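# Place bottles on ledges matching their cap colours

## Task

Set every bottle upright on the wall ledge whose label strip has the same colour as that bottle's cap, so that the bottle's entire base rests on that ledge.

## Robot and tools

Robot: two seven-joint arms, left_arm and right_arm, each ending in a two-finger gripper. Scene frame: origin on the floor plane z = 0, under the midpoint between the two arm bases, which sit 0.70 m higher. +x points forward (the way both arms face), +z points up, and left_arm is on the +y side. Image left and right do not match arm names. Positions are in metres and orientations are quaternions written w first (qw, qx, qy, qz). Reported hand poses can be a few centimetres off, more at long reach.

Gripper frame: the fingers point along the gripper's +z axis and close along its y axis. end_effector_position is the pinch point between the pads when closed, just under 1 cm behind the fingertips. Closing pushes the tips about 17 mm further along +z, mostly while the pads are more than 70 mm apart. Opening scale is -1 (closed) to +1 (fully open, 0.145 m). A full close takes at least about 0.5 s.

One row = 16 numbers: left_arm x, y, z, qw, qx, qy, qz, opening, then the same eight for right_arm. Always give all 16, even when one arm moves. x, y, z and the quaternion are absolute targets (a pose) in the scene frame, not offsets. To keep an arm still, resend the exact pose from the last result taken before it came to rest, plus its wanted opening; to keep an orientation, repeat the same quaternion rather than copying a drifted reported one. To leave a gripper unchanged, resend its current command (a 0 would command half open).

execute_actions: actions is a list of actions; each action is a list of up to 15 rows; each row lasts one control step (1/30 s) and a short action repeats its last row to fill 15 steps. An action is refused for both arms if any target lies more than 0.6 m from that gripper's current position along any of the gripper's own axes; the whole call is refused if an action is malformed or the first fails this against the last reported state. An empty list just returns state and images. cameras picks images: omitted, null or ["all"] for all, [] for none; an unknown name invalidates the call.

move: target is one 16-number row or a list of up to 15 rows (no 0.6 m limit). Each gripper travels a straight line from its Hand target, turning the short way; all arms finish together, at least 0.5 s, capped at 10 s overall. speed: m/s, 0.002 to 1.1, default 0.25 (rotation up to twice that in rad/s), one value or one per target. blend: metres of corner rounding for lists, default 0. opening_speed: opening-scale units per second, at least 0.2; otherwise openings of the first target are applied at once, later targets' openings on arrival after all motion rests. blocking=false returns after about 0.5 s while the move continues; a new move replaces it. Paths do not avoid obstacles or the other arm; grippers lag, stray and can overshoot speed, especially with a nearly straight arm. Faster moves and targets farther past contact hit or press harder. Result adds a move: line with the ending (done, off_target, moving, held, fault...) and limits (paced = the pose sent was clipped, held = steps withheld by a check). An arm not named there is done (within 3 mm and 2 degrees). Neither done nor off_target tells you about contact.

wait: seconds 0 to 10; arms hold their last command, a running move continues. stop: brakes the running move (needs room; fingers continue unless opening_speed was set). zoom_image: camera cam_high or cam_low, region [x0, y0, x1, y1] pixels from the top-left, at most 504 by 504, on the latest full image of a camera included in the newest result. read_manual: section "licences" only; no motion. finished_scene: scene = the current scene's number; irreversible; the goal must hold with the robot released.

Control details: each step the commanded orientation is clipped to within 32 degrees of the measured one, and damped IK favours position. One action may fall short; the Hand target line shows where the arm is being sent, so issue the remainder next. Big wrist turns can swing the elbow. Tool commands lists current gripper commands. grip_measured is the measured opening on the command scale (the last Joint positions entry is that opening in metres). To hold something, command an opening clearly below grip_measured; squeeze grows with the gap, up to about 10 N per pad for objects up to about 11 cm; fast closes can squeeze harder. Joint velocities reads within noise when that arm is still. Joint torques follow the joint order, include gravity, have per-unit offsets and noise, positive toward larger joint angles; numbers 3 and 4 wrap at ±28 N m. Action results also list end_effector_position at some steps (never the resting ones); move and wait results do not.

Cameras: cam_high and cam_low, both 896x504, calibration given in OpenCV terms (K, distortion, T_world_to_cam); actual cameras may differ by up to about 2.3 degrees and 9 mm, and results note changed numbers.

Heat: holding loads, stretched arms or pushing at unreachable poses warms motors, even while you think. MOTOR HOT appears at 85 °C; at 100 °C an OVER-TEMPERATURE FAULT stops that arm for 30 to 60 s or more, and loaded joints may sag, possibly without warning.

Avoid: dropping bottles or releasing them while moving, slamming or pressing hard, pushing anything out of the work area, and any collision or squeeze between the two arms (grippers, housings and wrist cameras are not protected by the clearance check; closing one gripper on the other's fingers counts as a press). Loose objects may occasionally get a small external push.

Each tool is called as name(argument=value, ...) on one line, values as JSON.

## Session

execute_actions(actions=[])

Scene clock: 0.00 s.
left_arm: end_effector_position=(+0.3554, +0.1334, +0.3763) grip_measured=+1.00 end_effector_quat_wxyz=(-0.040, -0.585, +0.680, -0.440) | right_arm: end_effector_position=(+0.4020, -0.0846, +0.4120) grip_measured=+1.00 end_effector_quat_wxyz=(+0.172, +0.783, +0.024, +0.598)
Joint positions: left_arm=[0.476 0.652 -0.724 1.144 -0.177 -0.294 0.656 0.145] | right_arm=[0.249 -0.096 -0.415 1.14 -0.092 0.203 -0.635 0.145]
Joint velocities: within noise
Joint torques (N m): no reading
Motor temperatures (°C): left_arm=[23 20 24 22 21 24 21] | right_arm=[21 23 24 21 21 21 22]
Hand target: left_arm +0.3554, +0.1334, +0.3763; -0.040, -0.585, +0.680, -0.440 | right_arm +0.4020, -0.0846, +0.4120; +0.172, +0.783, +0.024, +0.598
Tool commands: left_gripper/opening=+1.0 right_gripper/opening=+1.0

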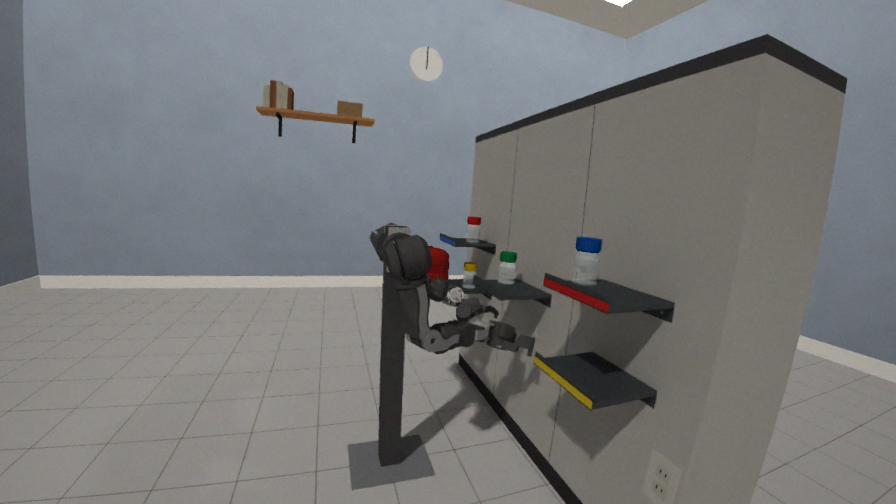

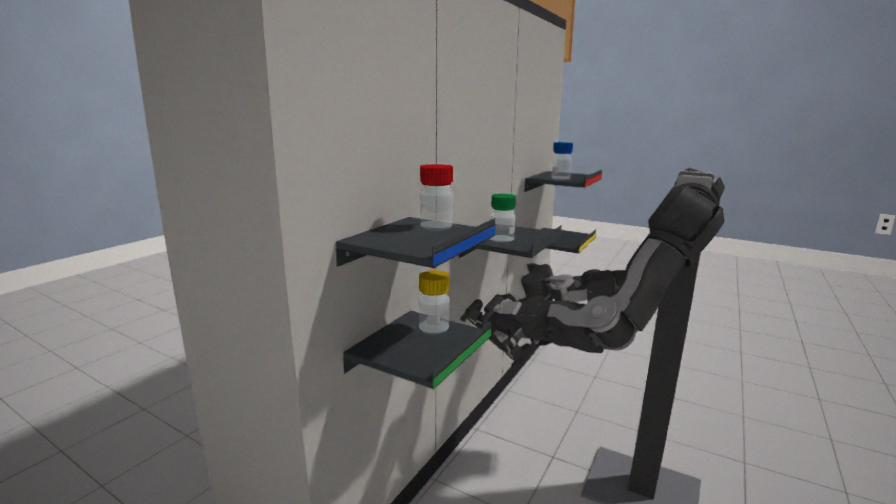

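zoom_image(camera="cam_high", region=[420, 200, 690, 420])

zoom_image(camera="cam_low", region=[320, 120, 620, 400])

Scaled by 1.867 from the camera's 896x504 image, which has a finer 1280x720 frame.

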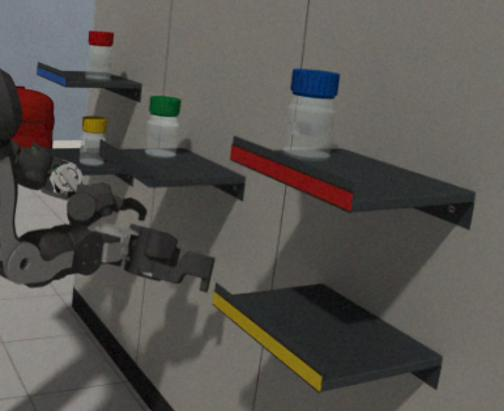

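Scaled by 1.680 from the camera's 896x504 image, which has a finer 1280x720 frame.

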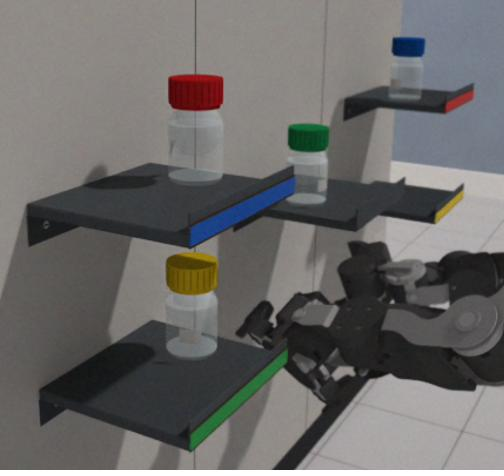

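zoom_image(camera="cam_low", region=[330, 150, 510, 280])

zoom_image(camera="cam_low", region=[330, 255, 510, 385])

zoom_image(camera="cam_low", region=[460, 130, 640, 260])

zoom_image(camera="cam_high", region=[520, 220, 700, 420])

zoom_image(camera="cam_high", region=[420, 200, 570, 310])

Scaled by 2.800 from the camera's 896x504 image, which has a finer 1280x720 frame.

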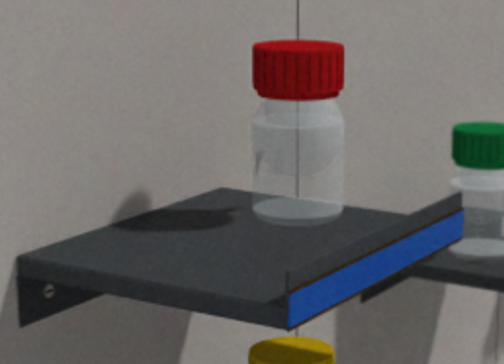

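Scaled by 2.800 from the camera's 896x504 image, which has a finer 1280x720 frame.

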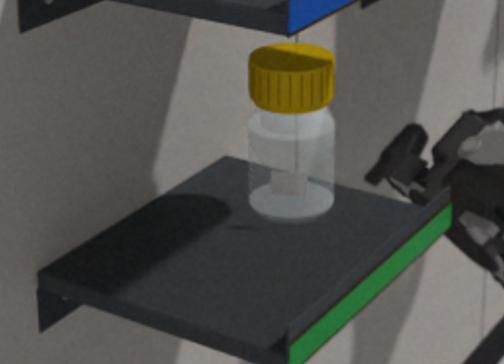

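Scaled by 2.800 from the camera's 896x504 image, which has a finer 1280x720 frame.

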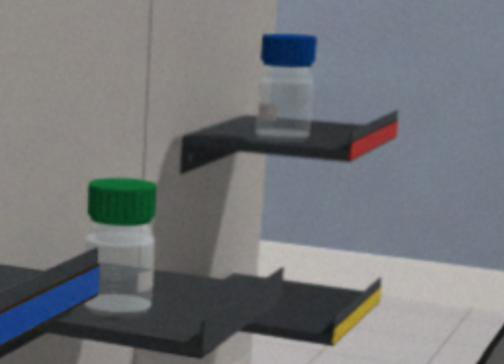

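Scaled by 2.520 from the camera's 896x504 image, which has a finer 1280x720 frame.

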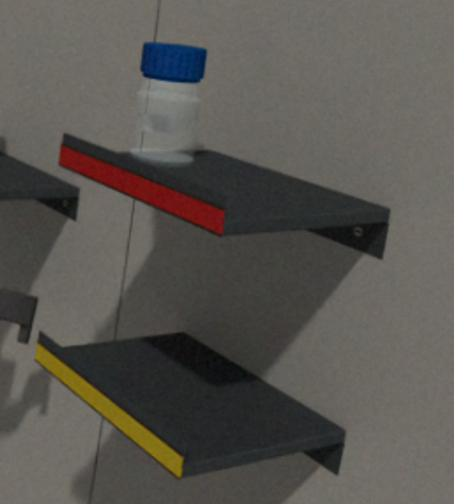

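Scaled by 3.360 from the camera's 896x504 image, which has a finer 1280x720 frame.

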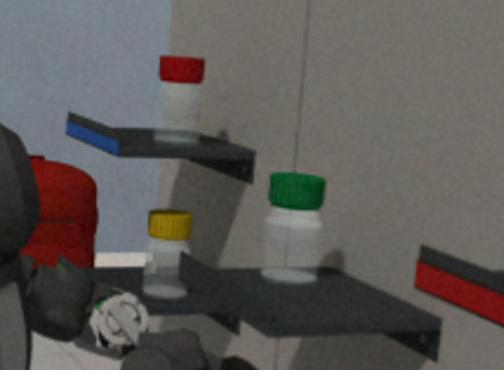

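move(target=[[0.25,0.18,0.42,0,-0.7071,0,-0.7071,1,0.25,-0.22,0.45,0,0.7071,0,0.7071,1],[0.20,0.05,0.625,0,-0.7071,0,-0.7071,1,0.22,-0.30,0.55,0,0.7071,0,0.7071,1]], speed=0.25, blend=0.03)

Scene clock: 163.90 s.
left_arm: end_effector_position=(+0.2101, +0.0694, +0.6085) grip_measured=+1.00 end_effector_quat_wxyz=(-0.026, +0.662, +0.015, +0.749) | right_arm: end_effector_position=(+0.2197, -0.3013, +0.5489) grip_measured=+1.00 end_effector_quat_wxyz=(+0.003, +0.708, -0.002, +0.706)
Joint positions: left_arm=[-0.785 -0.146 -0.663 2.435 -0.61 0.102 -0.345 0.145] | right_arm=[-1.23 0.867 0.557 2.109 0.934 -0.475 -0.117 0.145]
Joint velocities: within noise
Joint torques (N m): left_arm=[-1.94 -1.86 -4.67 3.71 -0.23 -0.55 0.05] | right_arm=[-0.62 2.39 3.14 2.84 0.12 -0.5 0.18]
Motor temperatures (°C): left_arm=[27 21 25 23 22 24 21] | right_arm=[23 23 23 23 21 21 21]
Hand target: left_arm +0.2092, +0.0655, +0.6080; -0.020, +0.664, +0.014, +0.747 | right_arm +0.2200, -0.2999, +0.5500; +0.000, +0.707, +0.000, +0.707
Off the commanded pose: left_arm 0.027 m, 8 deg | right_arm 0.002 m, 0 deg.
joint read past its limit (left arm) — joint 4 (elbow), upper limit, where the elbow is as bent as it goes.
joint sent to its limit (left arm) — joint 4 (elbow), upper limit, where the elbow is as bent as it goes.
move: held (left_arm; a check stopped the path); limits=held
pose unreachable (left arm): on one or more control steps of this call, first in action 0 (counted from 0), this arm could not follow its commanded pose, so it was not sent that pose on those steps. It may still have moved: this result reports where it is.
cause: moving toward the commanded pose would bring two parts of the arm too close to each other (its base and another part of the arm, with joints 1 (shoulder pitch) to 7 (wrist yaw) between them).

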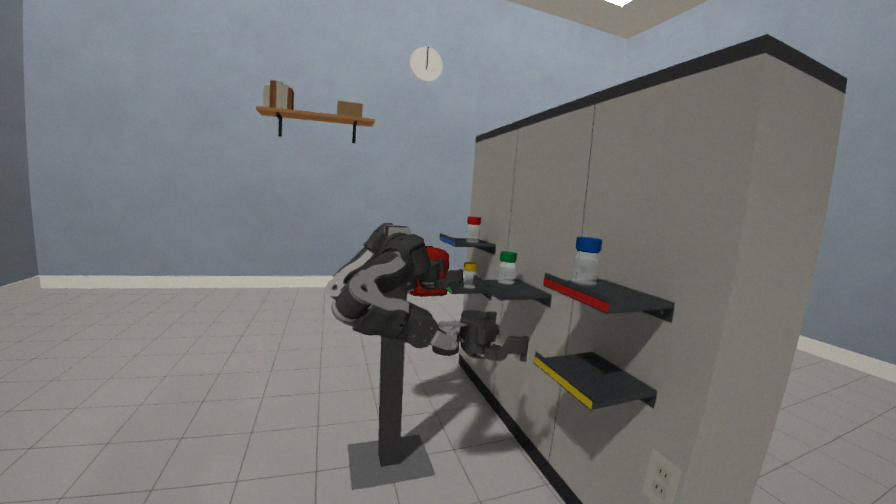

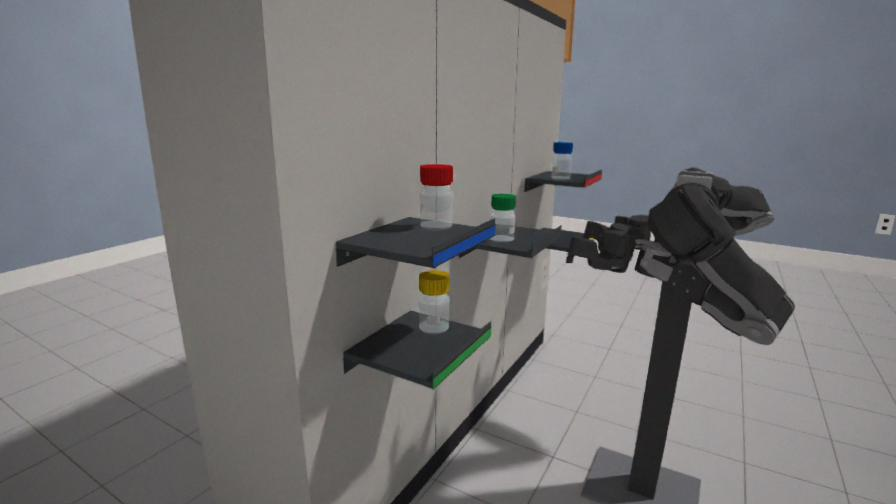

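move(target=[0.28,0.03,0.62,0,0.7071,0,0.7071,1,0.26,-0.33,0.71,0,0.7071,0,0.7071,1], speed=0.15)

zoom_image(camera="cam_low", region=[460, 130, 640, 260])

zoom_image(camera="cam_high", region=[420, 200, 670, 340])

Scene clock: 175.67 s.
left_arm: end_effector_position=(+0.2797, +0.0301, +0.6221) grip_measured=+1.00 end_effector_quat_wxyz=(+0.002, +0.704, +0.000, +0.710) | right_arm: end_effector_position=(+0.2602, -0.3290, +0.7110) grip_measured=+1.00 end_effector_quat_wxyz=(-0.001, +0.705, +0.003, +0.709)
Joint positions: left_arm=[-0.106 -0.163 -0.731 2.263 -0.256 0.697 -0.554 0.145] | right_arm=[-1.311 1.002 1.505 2.18 1.541 0.2 -0.036 0.145]
Joint velocities: within noise
Joint torques (N m): left_arm=[2.41 -2.89 -1.1 3.21 0 -0.47 -0.07] | right_arm=[0.22 1.54 3.56 0.53 0.15 -0.34 -0.16]
Motor temperatures (°C): left_arm=[26 21 26 23 22 24 21] | right_arm=[22 23 24 22 21 21 21]
Hand target: left_arm +0.2800, +0.0300, +0.6200; +0.000, +0.707, +0.000, +0.707 | right_arm +0.2600, -0.3300, +0.7099; +0.000, +0.707, +0.000, +0.707
Off the commanded pose: left_arm 0.002 m, 1 deg | right_arm 0.001 m, 0 deg.
joint sent to its limit (left arm) — joint 2 (shoulder roll), lower limit. The joint targets still meet the commanded pose.
joint sent to its limit (right arm) — joint 1 (shoulder pitch), lower limit. The joint targets still meet the commanded pose.
move: done

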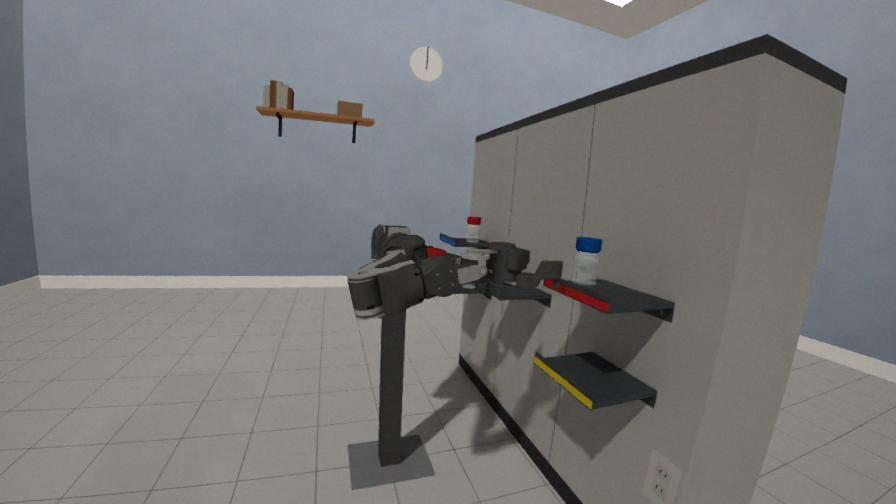

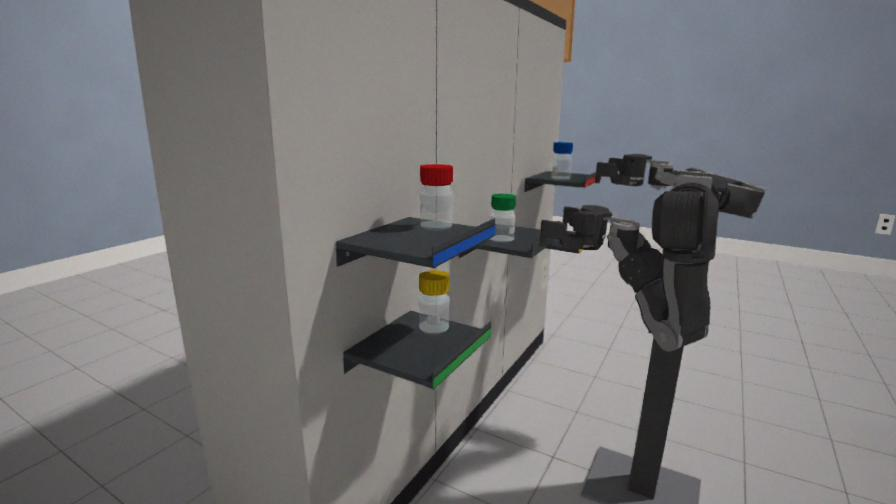

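Scaled by 2.800 from the camera's 896x504 image, which has a finer 1280x720 frame.

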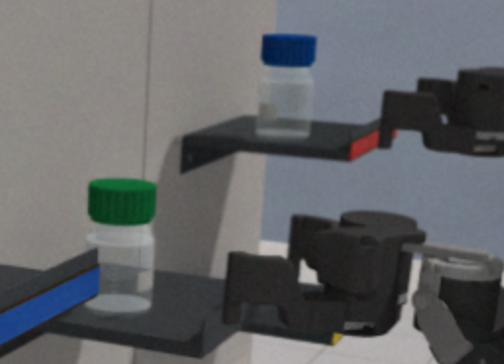

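Scaled by 2.016 from the camera's 896x504 image, which has a finer 1280x720 frame.

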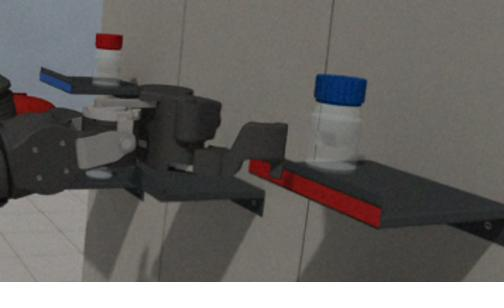

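move(target=[0.38,0.028,0.62,0,0.7071,0,0.7071,1,0.26,-0.33,0.71,0,0.7071,0,0.7071,1], speed=0.1)

zoom_image(camera="cam_low", region=[460, 160, 600, 260])

zoom_image(camera="cam_high", region=[440, 220, 580, 320])

Scene clock: 199.77 s.
left_arm: end_effector_position=(+0.3803, +0.0299, +0.6241) grip_measured=+1.00 end_effector_quat_wxyz=(-0.003, +0.703, +0.004, +0.711) | right_arm: end_effector_position=(+0.2602, -0.3290, +0.7110) grip_measured=+1.00 end_effector_quat_wxyz=(-0.001, +0.705, +0.003, +0.709)
Joint positions: left_arm=[0.329 -0.164 -0.507 1.856 0.021 0.64 -0.552 0.145] | right_arm=[-1.311 1.002 1.505 2.18 1.541 0.2 -0.036 0.145]
Joint velocities: within noise
Joint torques (N m): left_arm=[4.92 -2.28 -0.75 3.89 0.08 -0.52 0.24] | right_arm=[0.22 1.44 3.56 0.5 0.16 -0.33 -0.19]
Motor temperatures (°C): left_arm=[25 21 25 23 21 24 21] | right_arm=[22 23 24 21 21 20 21]
Hand target: left_arm +0.3800, +0.0281, +0.6200; +0.000, +0.707, +0.000, +0.707 | right_arm +0.2600, -0.3300, +0.7099; +0.000, +0.707, +0.000, +0.707
Off the commanded pose: left_arm 0.005 m, 1 deg | right_arm 0.001 m, 0 deg.
joint sent to its limit (right arm) — joint 1 (shoulder pitch), lower limit. The joint targets still meet the commanded pose.
move: off_target (left_arm)

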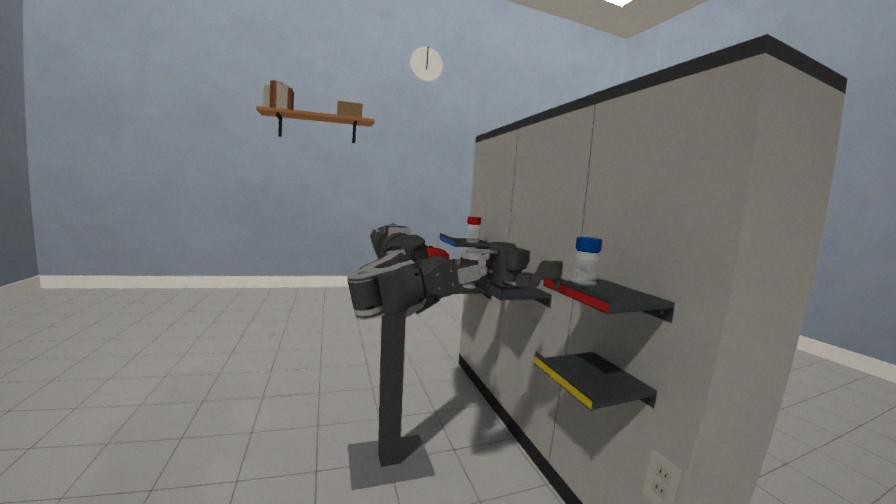

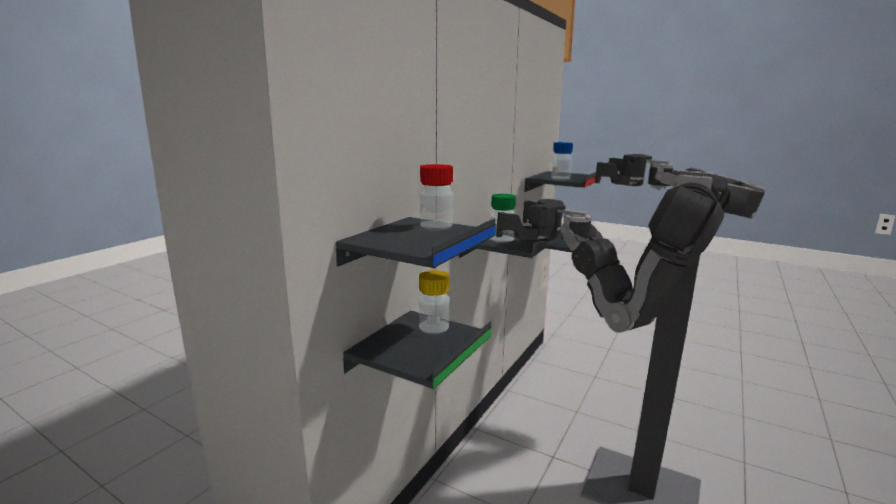

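Scaled by 3.600 from the camera's 896x504 image, which has a finer 1280x720 frame.

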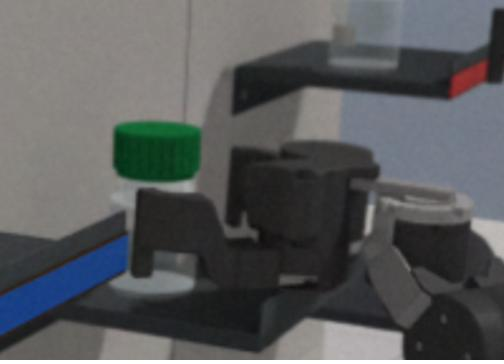

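Scaled by 3.600 from the camera's 896x504 image, which has a finer 1280x720 frame.

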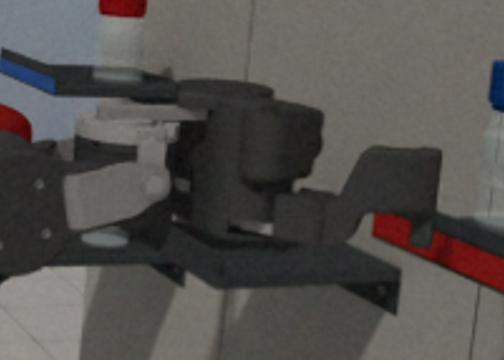

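move(target=[0.38,0.028,0.62,0,0.7071,0,0.7071,1,0.22,-0.33,0.45,0,0.7071,0,0.7071,1], speed=0.25)

zoom_image(camera="cam_high", region=[440, 220, 580, 320])

Scene clock: 215.73 s.
left_arm: end_effector_position=(+0.3803, +0.0299, +0.6241) grip_measured=+1.00 end_effector_quat_wxyz=(-0.003, +0.703, +0.004, +0.711) | right_arm: end_effector_position=(+0.2199, -0.3314, +0.4492) grip_measured=+1.00 end_effector_quat_wxyz=(+0.002, +0.708, -0.004, +0.706)
Joint positions: left_arm=[0.329 -0.164 -0.507 1.856 0.021 0.64 -0.552 0.145] | right_arm=[-0.781 0.779 0.141 1.569 0.869 -0.675 0.123 0.145]
Joint velocities: within noise
Joint torques (N m): left_arm=[4.92 -2.28 -0.75 3.89 0.09 -0.52 0.24] | right_arm=[-0.33 4.92 2.48 2.58 0.11 -0.58 0.18]
Motor temperatures (°C): left_arm=[25 21 24 23 21 24 21] | right_arm=[21 23 24 21 20 20 21]
Hand target: left_arm +0.3800, +0.0281, +0.6200; +0.000, +0.707, +0.000, +0.707 | right_arm +0.2200, -0.3300, +0.4500; +0.000, +0.707, +0.000, +0.707
Off the commanded pose: left_arm 0.005 m, 1 deg | right_arm 0.002 m, 1 deg.
move: off_target (left_arm)

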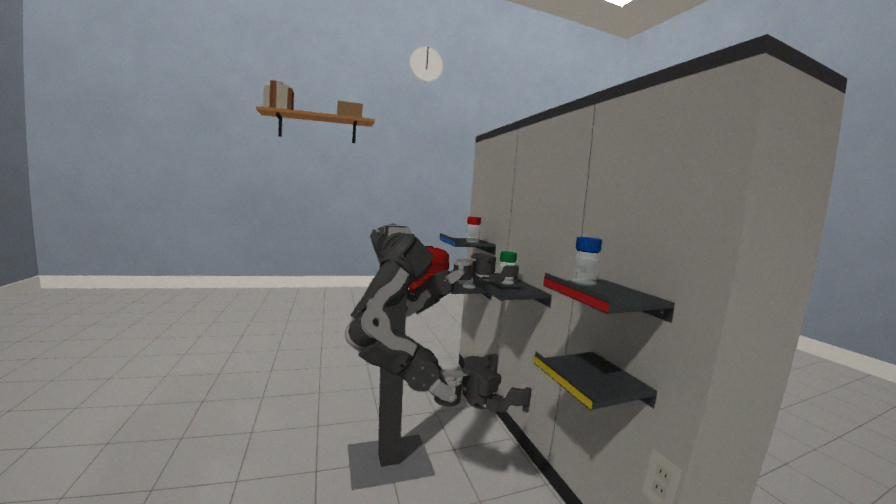

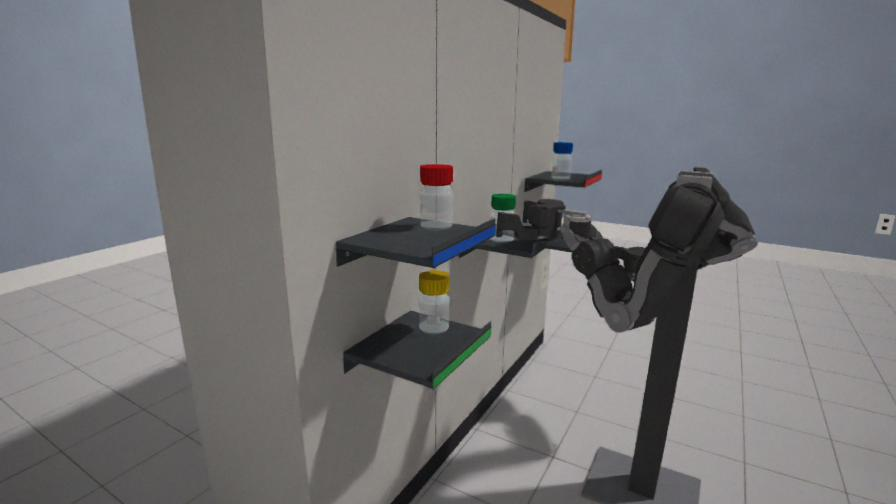

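Scaled by 3.600 from the camera's 896x504 image, which has a finer 1280x720 frame.

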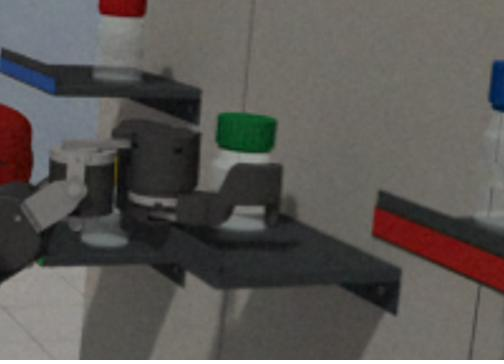

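move(target=[[0.389,0.028,0.62,0,0.7071,0,0.7071,1,0.22,-0.33,0.45,0,0.7071,0,0.7071,1],[0.389,0.028,0.62,0,0.7071,0,0.7071,0.1,0.22,-0.33,0.45,0,0.7071,0,0.7071,1]], speed=0.1, opening_speed=0.7)

zoom_image(camera="cam_high", region=[440, 220, 580, 320])

zoom_image(camera="cam_low", region=[460, 160, 600, 260])

Scene clock: 233.90 s.
left_arm: end_effector_position=(+0.3880, +0.0293, +0.6246) grip_measured=+0.10 end_effector_quat_wxyz=(-0.001, +0.702, +0.003, +0.712) | right_arm: end_effector_position=(+0.2199, -0.3314, +0.4492) grip_measured=+1.00 end_effector_quat_wxyz=(+0.002, +0.708, -0.004, +0.706)
Joint positions: left_arm=[0.358 -0.164 -0.495 1.819 0.033 0.624 -0.545 0.083] | right_arm=[-0.781 0.779 0.141 1.569 0.869 -0.675 0.123 0.145]
Joint velocities: within noise
Joint torques (N m): left_arm=[6.11 -2.41 -0.2 2.86 0.08 -0.47 0.23] | right_arm=[-0.15 4.89 2.59 2.5 0.11 -0.55 0.17]
Motor temperatures (°C): left_arm=[25 21 24 23 21 24 21] | right_arm=[21 23 24 21 20 21 21]
Hand target: left_arm +0.3889, +0.0281, +0.6200; +0.000, +0.707, +0.000, +0.707 | right_arm +0.2200, -0.3300, +0.4499; +0.000, +0.707, +0.000, +0.707
Off the commanded pose: left_arm 0.005 m, 1 deg | right_arm 0.002 m, 1 deg.
move: off_target (left_arm); target 2's new opening was sent with left_arm's hand 0.005 m and 1 deg from that target

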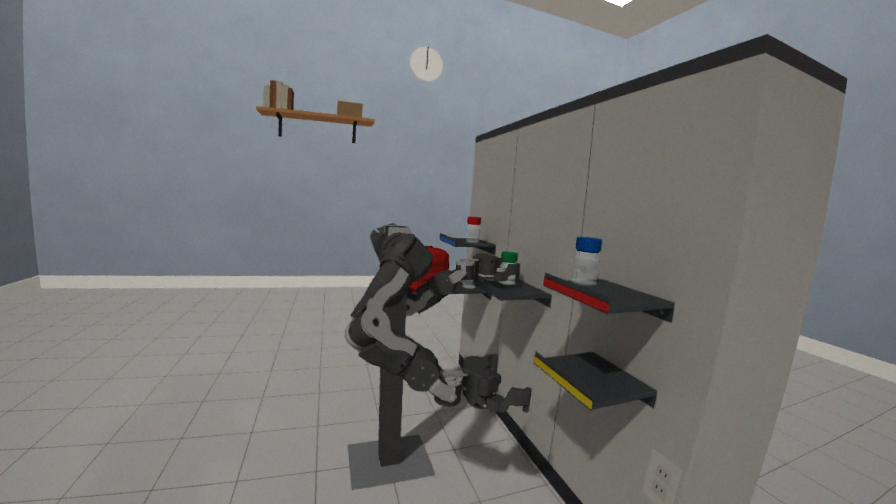

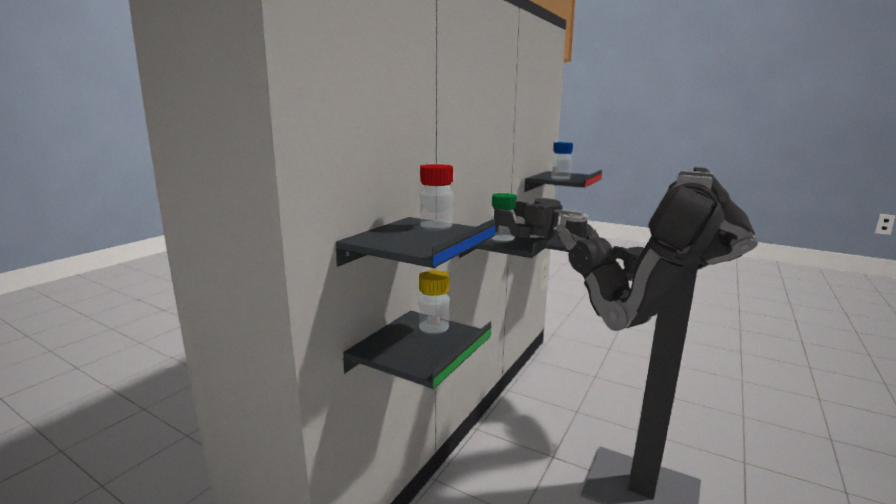

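Scaled by 3.600 from the camera's 896x504 image, which has a finer 1280x720 frame.

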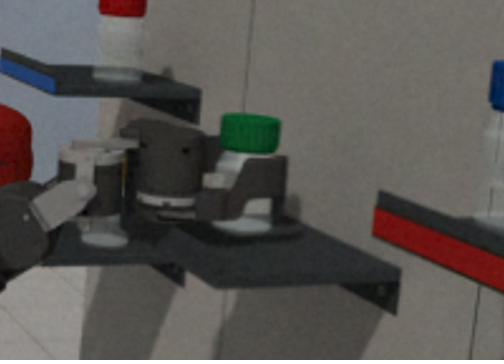

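Scaled by 3.600 from the camera's 896x504 image, which has a finer 1280x720 frame.

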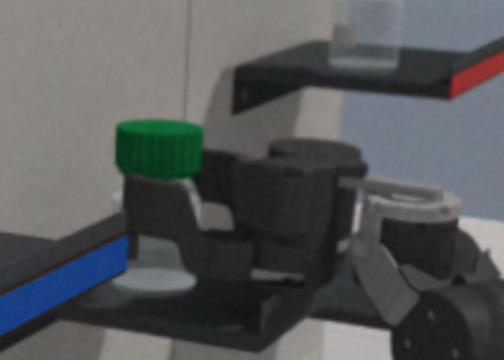

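move(target=[0.389,0.028,0.62,0,0.7071,0,0.7071,-0.6,0.22,-0.33,0.45,0,0.7071,0,0.7071,1], speed=0.1, opening_speed=0.7)

zoom_image(camera="cam_low", region=[460, 160, 600, 260])

Scene clock: 243.77 s.
left_arm: end_effector_position=(+0.3882, +0.0294, +0.6246) grip_measured=-0.24 end_effector_quat_wxyz=(-0.002, +0.702, +0.003, +0.712) | right_arm: end_effector_position=(+0.2199, -0.3314, +0.4492) grip_measured=+1.00 end_effector_quat_wxyz=(+0.002, +0.708, -0.004, +0.706)
Joint positions: left_arm=[0.359 -0.164 -0.494 1.818 0.033 0.625 -0.545 0.058] | right_arm=[-0.781 0.779 0.141 1.569 0.869 -0.675 0.123 0.145]
Joint velocities: within noise
Joint torques (N m): left_arm=[6.08 -2.41 -0.31 2.91 0.08 -0.48 0.24] | right_arm=[-0.36 4.95 2.59 2.61 0.13 -0.57 0.21]
Motor temperatures (°C): left_arm=[26 21 24 23 21 24 21] | right_arm=[21 24 24 21 20 21 21]
Hand target: left_arm +0.3890, +0.0280, +0.6201; +0.000, +0.707, +0.000, +0.707 | right_arm +0.2200, -0.3300, +0.4499; +0.000, +0.707, +0.000, +0.707
Off the commanded pose: left_arm 0.005 m, 1 deg | right_arm 0.002 m, 1 deg.
move: off_target (left_arm)

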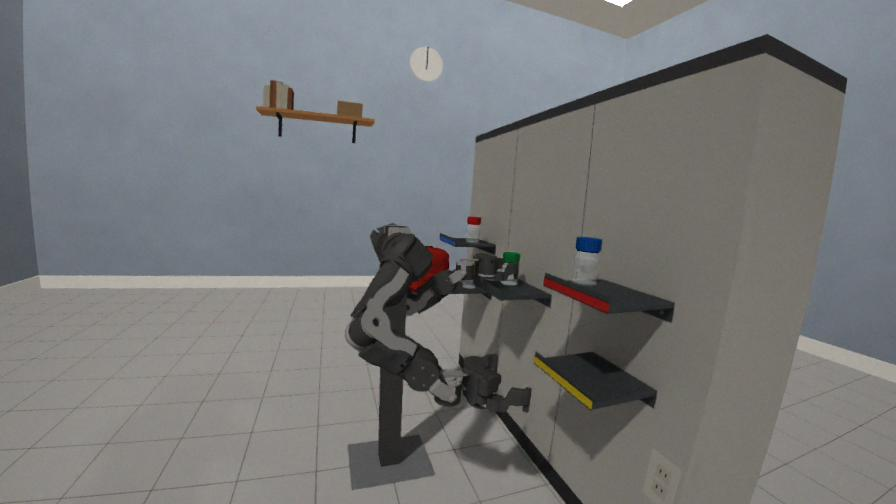

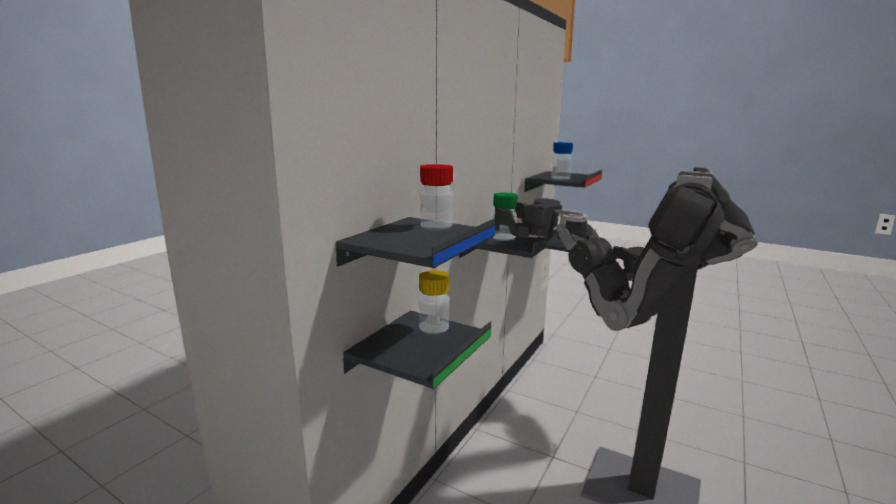

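Scaled by 3.600 from the camera's 896x504 image, which has a finer 1280x720 frame.

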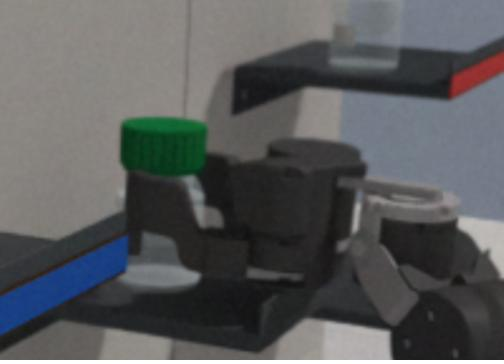

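move(target=[[0.389,0.028,0.67,0,0.7071,0,0.7071,-0.6,0.22,-0.33,0.45,0,0.7071,0,0.7071,1],[0.265,0.04,0.67,0,0.7071,0,0.7071,-0.6,0.22,-0.33,0.45,0,0.7071,0,0.7071,1]], speed=0.12)

zoom_image(camera="cam_low", region=[460, 130, 660, 260])

zoom_image(camera="cam_high", region=[440, 200, 580, 320])

Scene clock: 302.27 s.
left_arm: end_effector_position=(+0.2651, +0.0385, +0.6686) grip_measured=-0.24 end_effector_quat_wxyz=(+0.014, +0.699, -0.003, +0.715) | right_arm: end_effector_position=(+0.2199, -0.3314, +0.4492) grip_measured=+1.00 end_effector_quat_wxyz=(+0.002, +0.708, -0.004, +0.706)
Joint positions: left_arm=[0.533 0.181 -1.046 2.42 0.8 0.782 -1.576 0.058] | right_arm=[-0.781 0.779 0.141 1.569 0.869 -0.675 0.123 0.145]
Joint velocities: within noise
Joint torques (N m): left_arm=[5.16 -0.99 0.87 2.8 -0.48 -0.03 -0.02] | right_arm=[-0.22 4.95 2.56 2.63 0.13 -0.54 0.19]
Motor temperatures (°C): left_arm=[26 21 23 23 21 24 21] | right_arm=[21 24 24 21 20 21 21]
Hand target: left_arm +0.2652, +0.0400, +0.6697; +0.010, +0.696, +0.000, +0.718 | right_arm +0.2200, -0.3300, +0.4499; +0.000, +0.707, +0.000, +0.707
Off the commanded pose: left_arm 0.002 m, 2 deg | right_arm 0.002 m, 1 deg.
joint sent to its limit (left arm) — joint 6 (wrist pitch), upper limit; joint 7 (wrist yaw), lower limit. The joint targets still meet the commanded pose.
move: done

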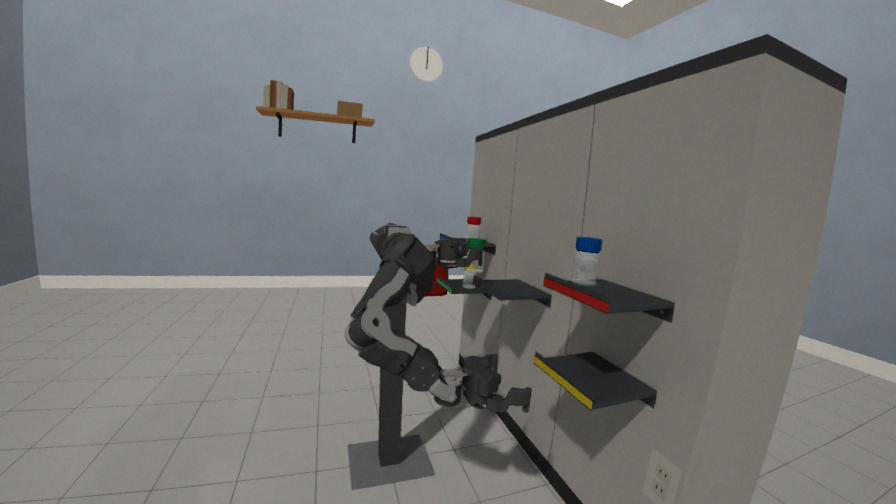

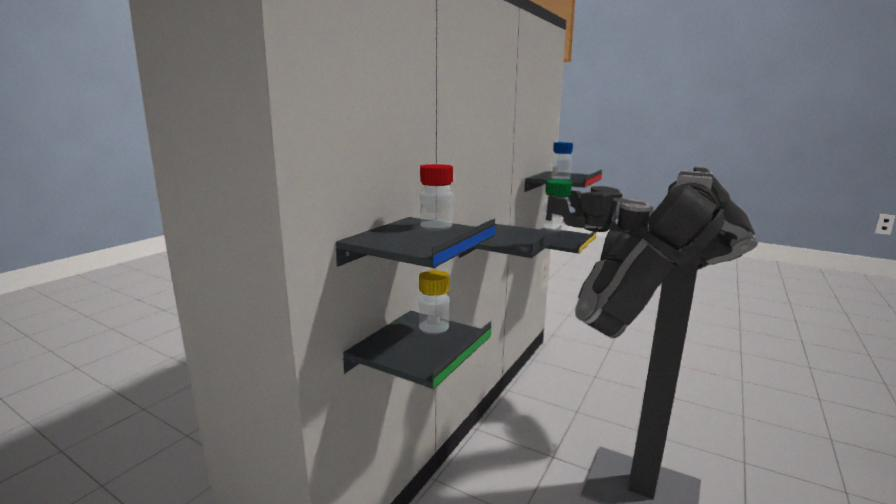

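Scaled by 2.520 from the camera's 896x504 image, which has a finer 1280x720 frame.

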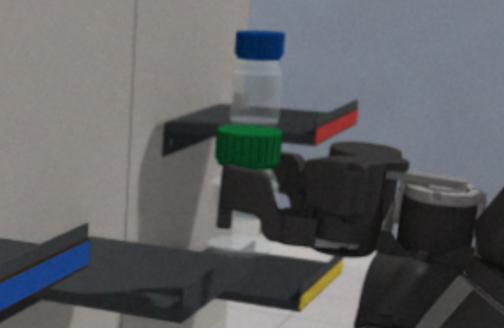

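Scaled by 3.600 from the camera's 896x504 image, which has a finer 1280x720 frame.

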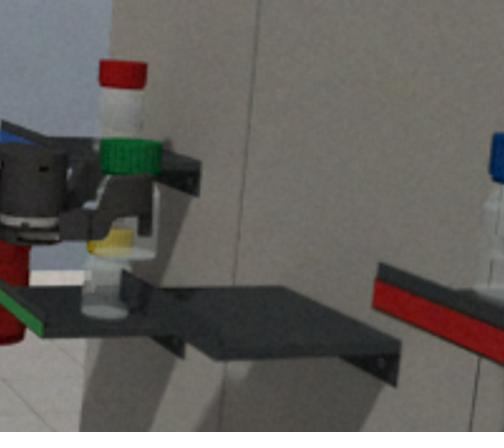

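move(target=[[0.22,0.25,0.58,0,0.7071,0,0.7071,-0.6,0.22,-0.33,0.45,0,0.7071,0,0.7071,1],[0.21,0.43,0.555,0,0.7071,0,0.7071,-0.6,0.22,-0.33,0.45,0,0.7071,0,0.7071,1]], speed=0.15, blend=0.03)

zoom_image(camera="cam_low", region=[330, 150, 630, 400])

zoom_image(camera="cam_high", region=[400, 200, 540, 320])

Scene clock: 315.37 s.
left_arm: end_effector_position=(+0.2123, +0.4302, +0.5537) grip_measured=-0.24 end_effector_quat_wxyz=(-0.100, +0.796, -0.043, +0.596) | right_arm: end_effector_position=(+0.2199, -0.3314, +0.4492) grip_measured=+1.00 end_effector_quat_wxyz=(+0.002, +0.708, -0.004, +0.706)
Joint positions: left_arm=[0.505 2.011 -1.564 1.73 1.585 -0.78 0.1 0.058] | right_arm=[-0.781 0.779 0.141 1.569 0.869 -0.675 0.123 0.145]
Joint velocities: within noise
Joint torques (N m): left_arm=[1.36 6.87 1.11 -1.17 0.26 -0.86 0.11] | right_arm=[-0.33 4.84 2.62 2.67 0.12 -0.54 0.18]
Motor temperatures (°C): left_arm=[25 22 23 22 22 24 21] | right_arm=[21 24 24 21 20 21 21]
Hand target: left_arm +0.2120, +0.4301, +0.5541; -0.099, +0.794, -0.044, +0.598 | right_arm +0.2200, -0.3300, +0.4499; +0.000, +0.707, +0.000, +0.707
Off the commanded pose: left_arm 0.003 m, 21 deg | right_arm 0.002 m, 1 deg.
joint read past its limit (left arm) — joint 2 (shoulder roll), upper limit.
joint sent to its limit (left arm) — joint 2 (shoulder roll), upper limit; joint 3 (upper arm roll), lower limit; joint 5 (forearm roll), upper limit; joint 6 (wrist pitch), lower limit. The joint targets are off in orientation, not in position.
move: off_target (left_arm)

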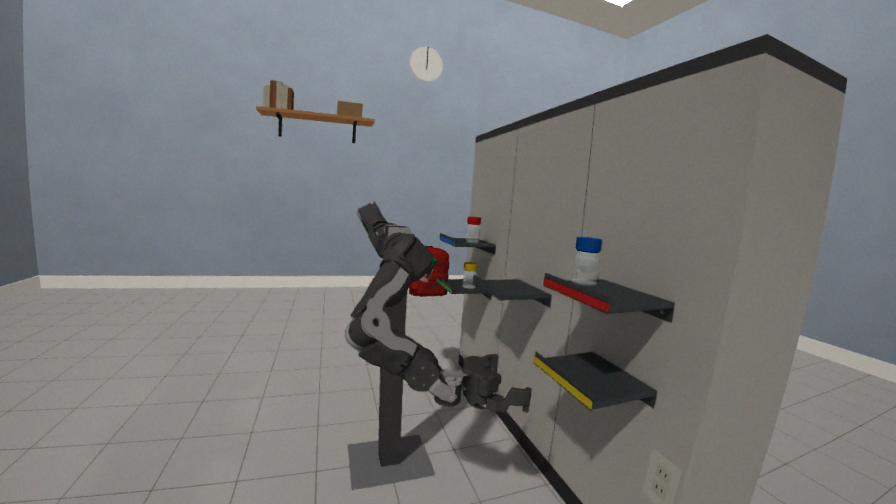

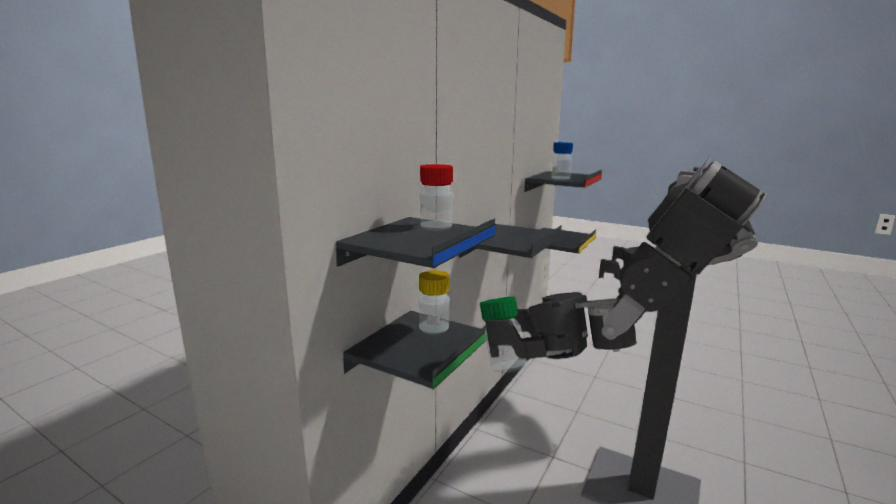

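Scaled by 1.680 from the camera's 896x504 image, which has a finer 1280x720 frame.

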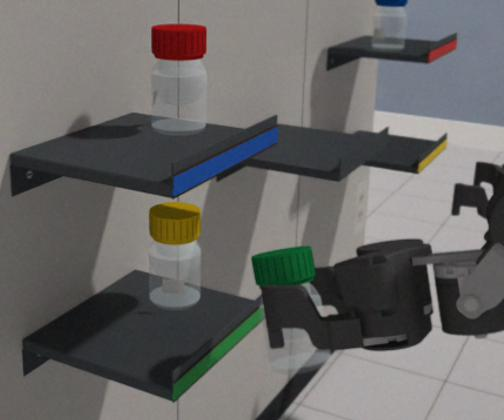

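Scaled by 3.600 from the camera's 896x504 image, which has a finer 1280x720 frame.

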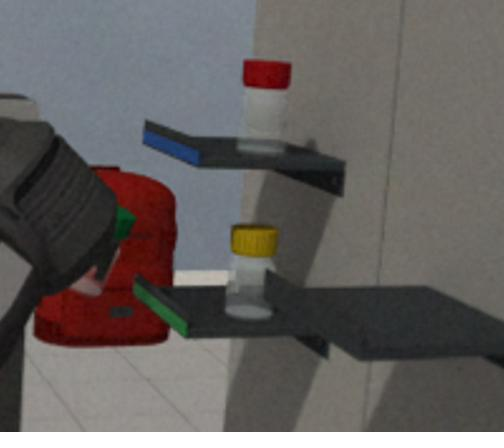

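move(target=[0.23,0.33,0.56,-0.183,0.683,0.183,0.683,-0.6,0.22,-0.33,0.45,0,0.7071,0,0.7071,1], speed=0.15)

zoom_image(camera="cam_low", region=[330, 150, 630, 400])

Scene clock: 329.70 s.
left_arm: end_effector_position=(+0.2295, +0.3297, +0.5582) grip_measured=-0.24 end_effector_quat_wxyz=(-0.182, +0.686, +0.184, +0.680) | right_arm: end_effector_position=(+0.2199, -0.3314, +0.4492) grip_measured=+1.00 end_effector_quat_wxyz=(+0.002, +0.708, -0.004, +0.706)
Joint positions: left_arm=[0.563 1.632 -1.563 2.249 0.85 -0.757 -1.434 0.058] | right_arm=[-0.781 0.779 0.141 1.569 0.869 -0.675 0.123 0.145]
Joint velocities: within noise
Joint torques (N m): left_arm=[2.94 4.89 1.84 2.33 -0.5 -0.12 -0.05] | right_arm=[-0.36 4.87 2.55 2.7 0.11 -0.54 0.21]
Motor temperatures (°C): left_arm=[24 23 23 22 22 25 21] | right_arm=[21 24 24 21 20 21 21]
Hand target: left_arm +0.2300, +0.3300, +0.5600; -0.183, +0.683, +0.183, +0.683 | right_arm +0.2200, -0.3300, +0.4499; +0.000, +0.707, +0.000, +0.707
Off the commanded pose: left_arm 0.002 m, 1 deg | right_arm 0.002 m, 1 deg.
move: done

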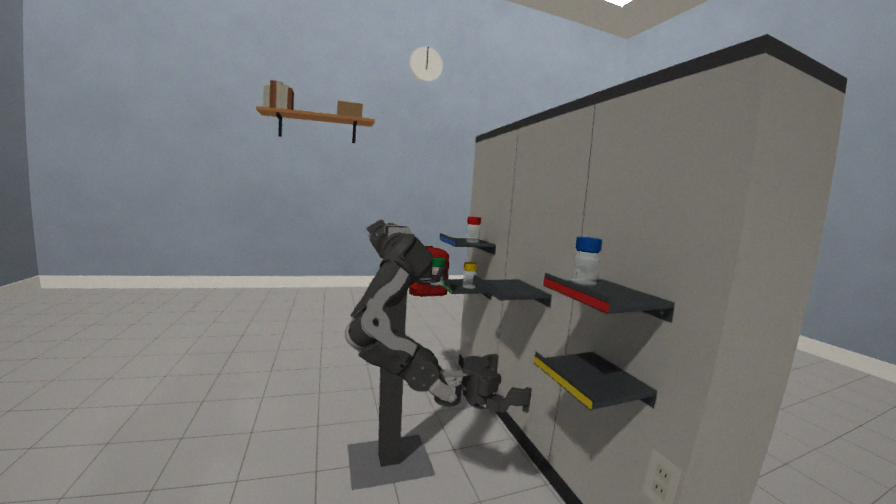

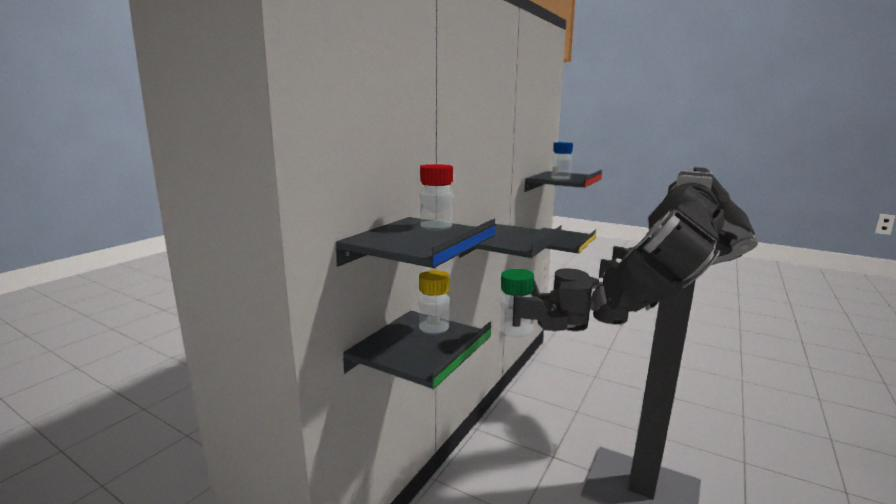

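Scaled by 1.680 from the camera's 896x504 image, which has a finer 1280x720 frame.

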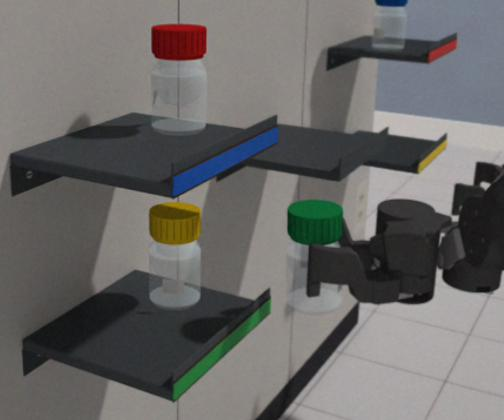

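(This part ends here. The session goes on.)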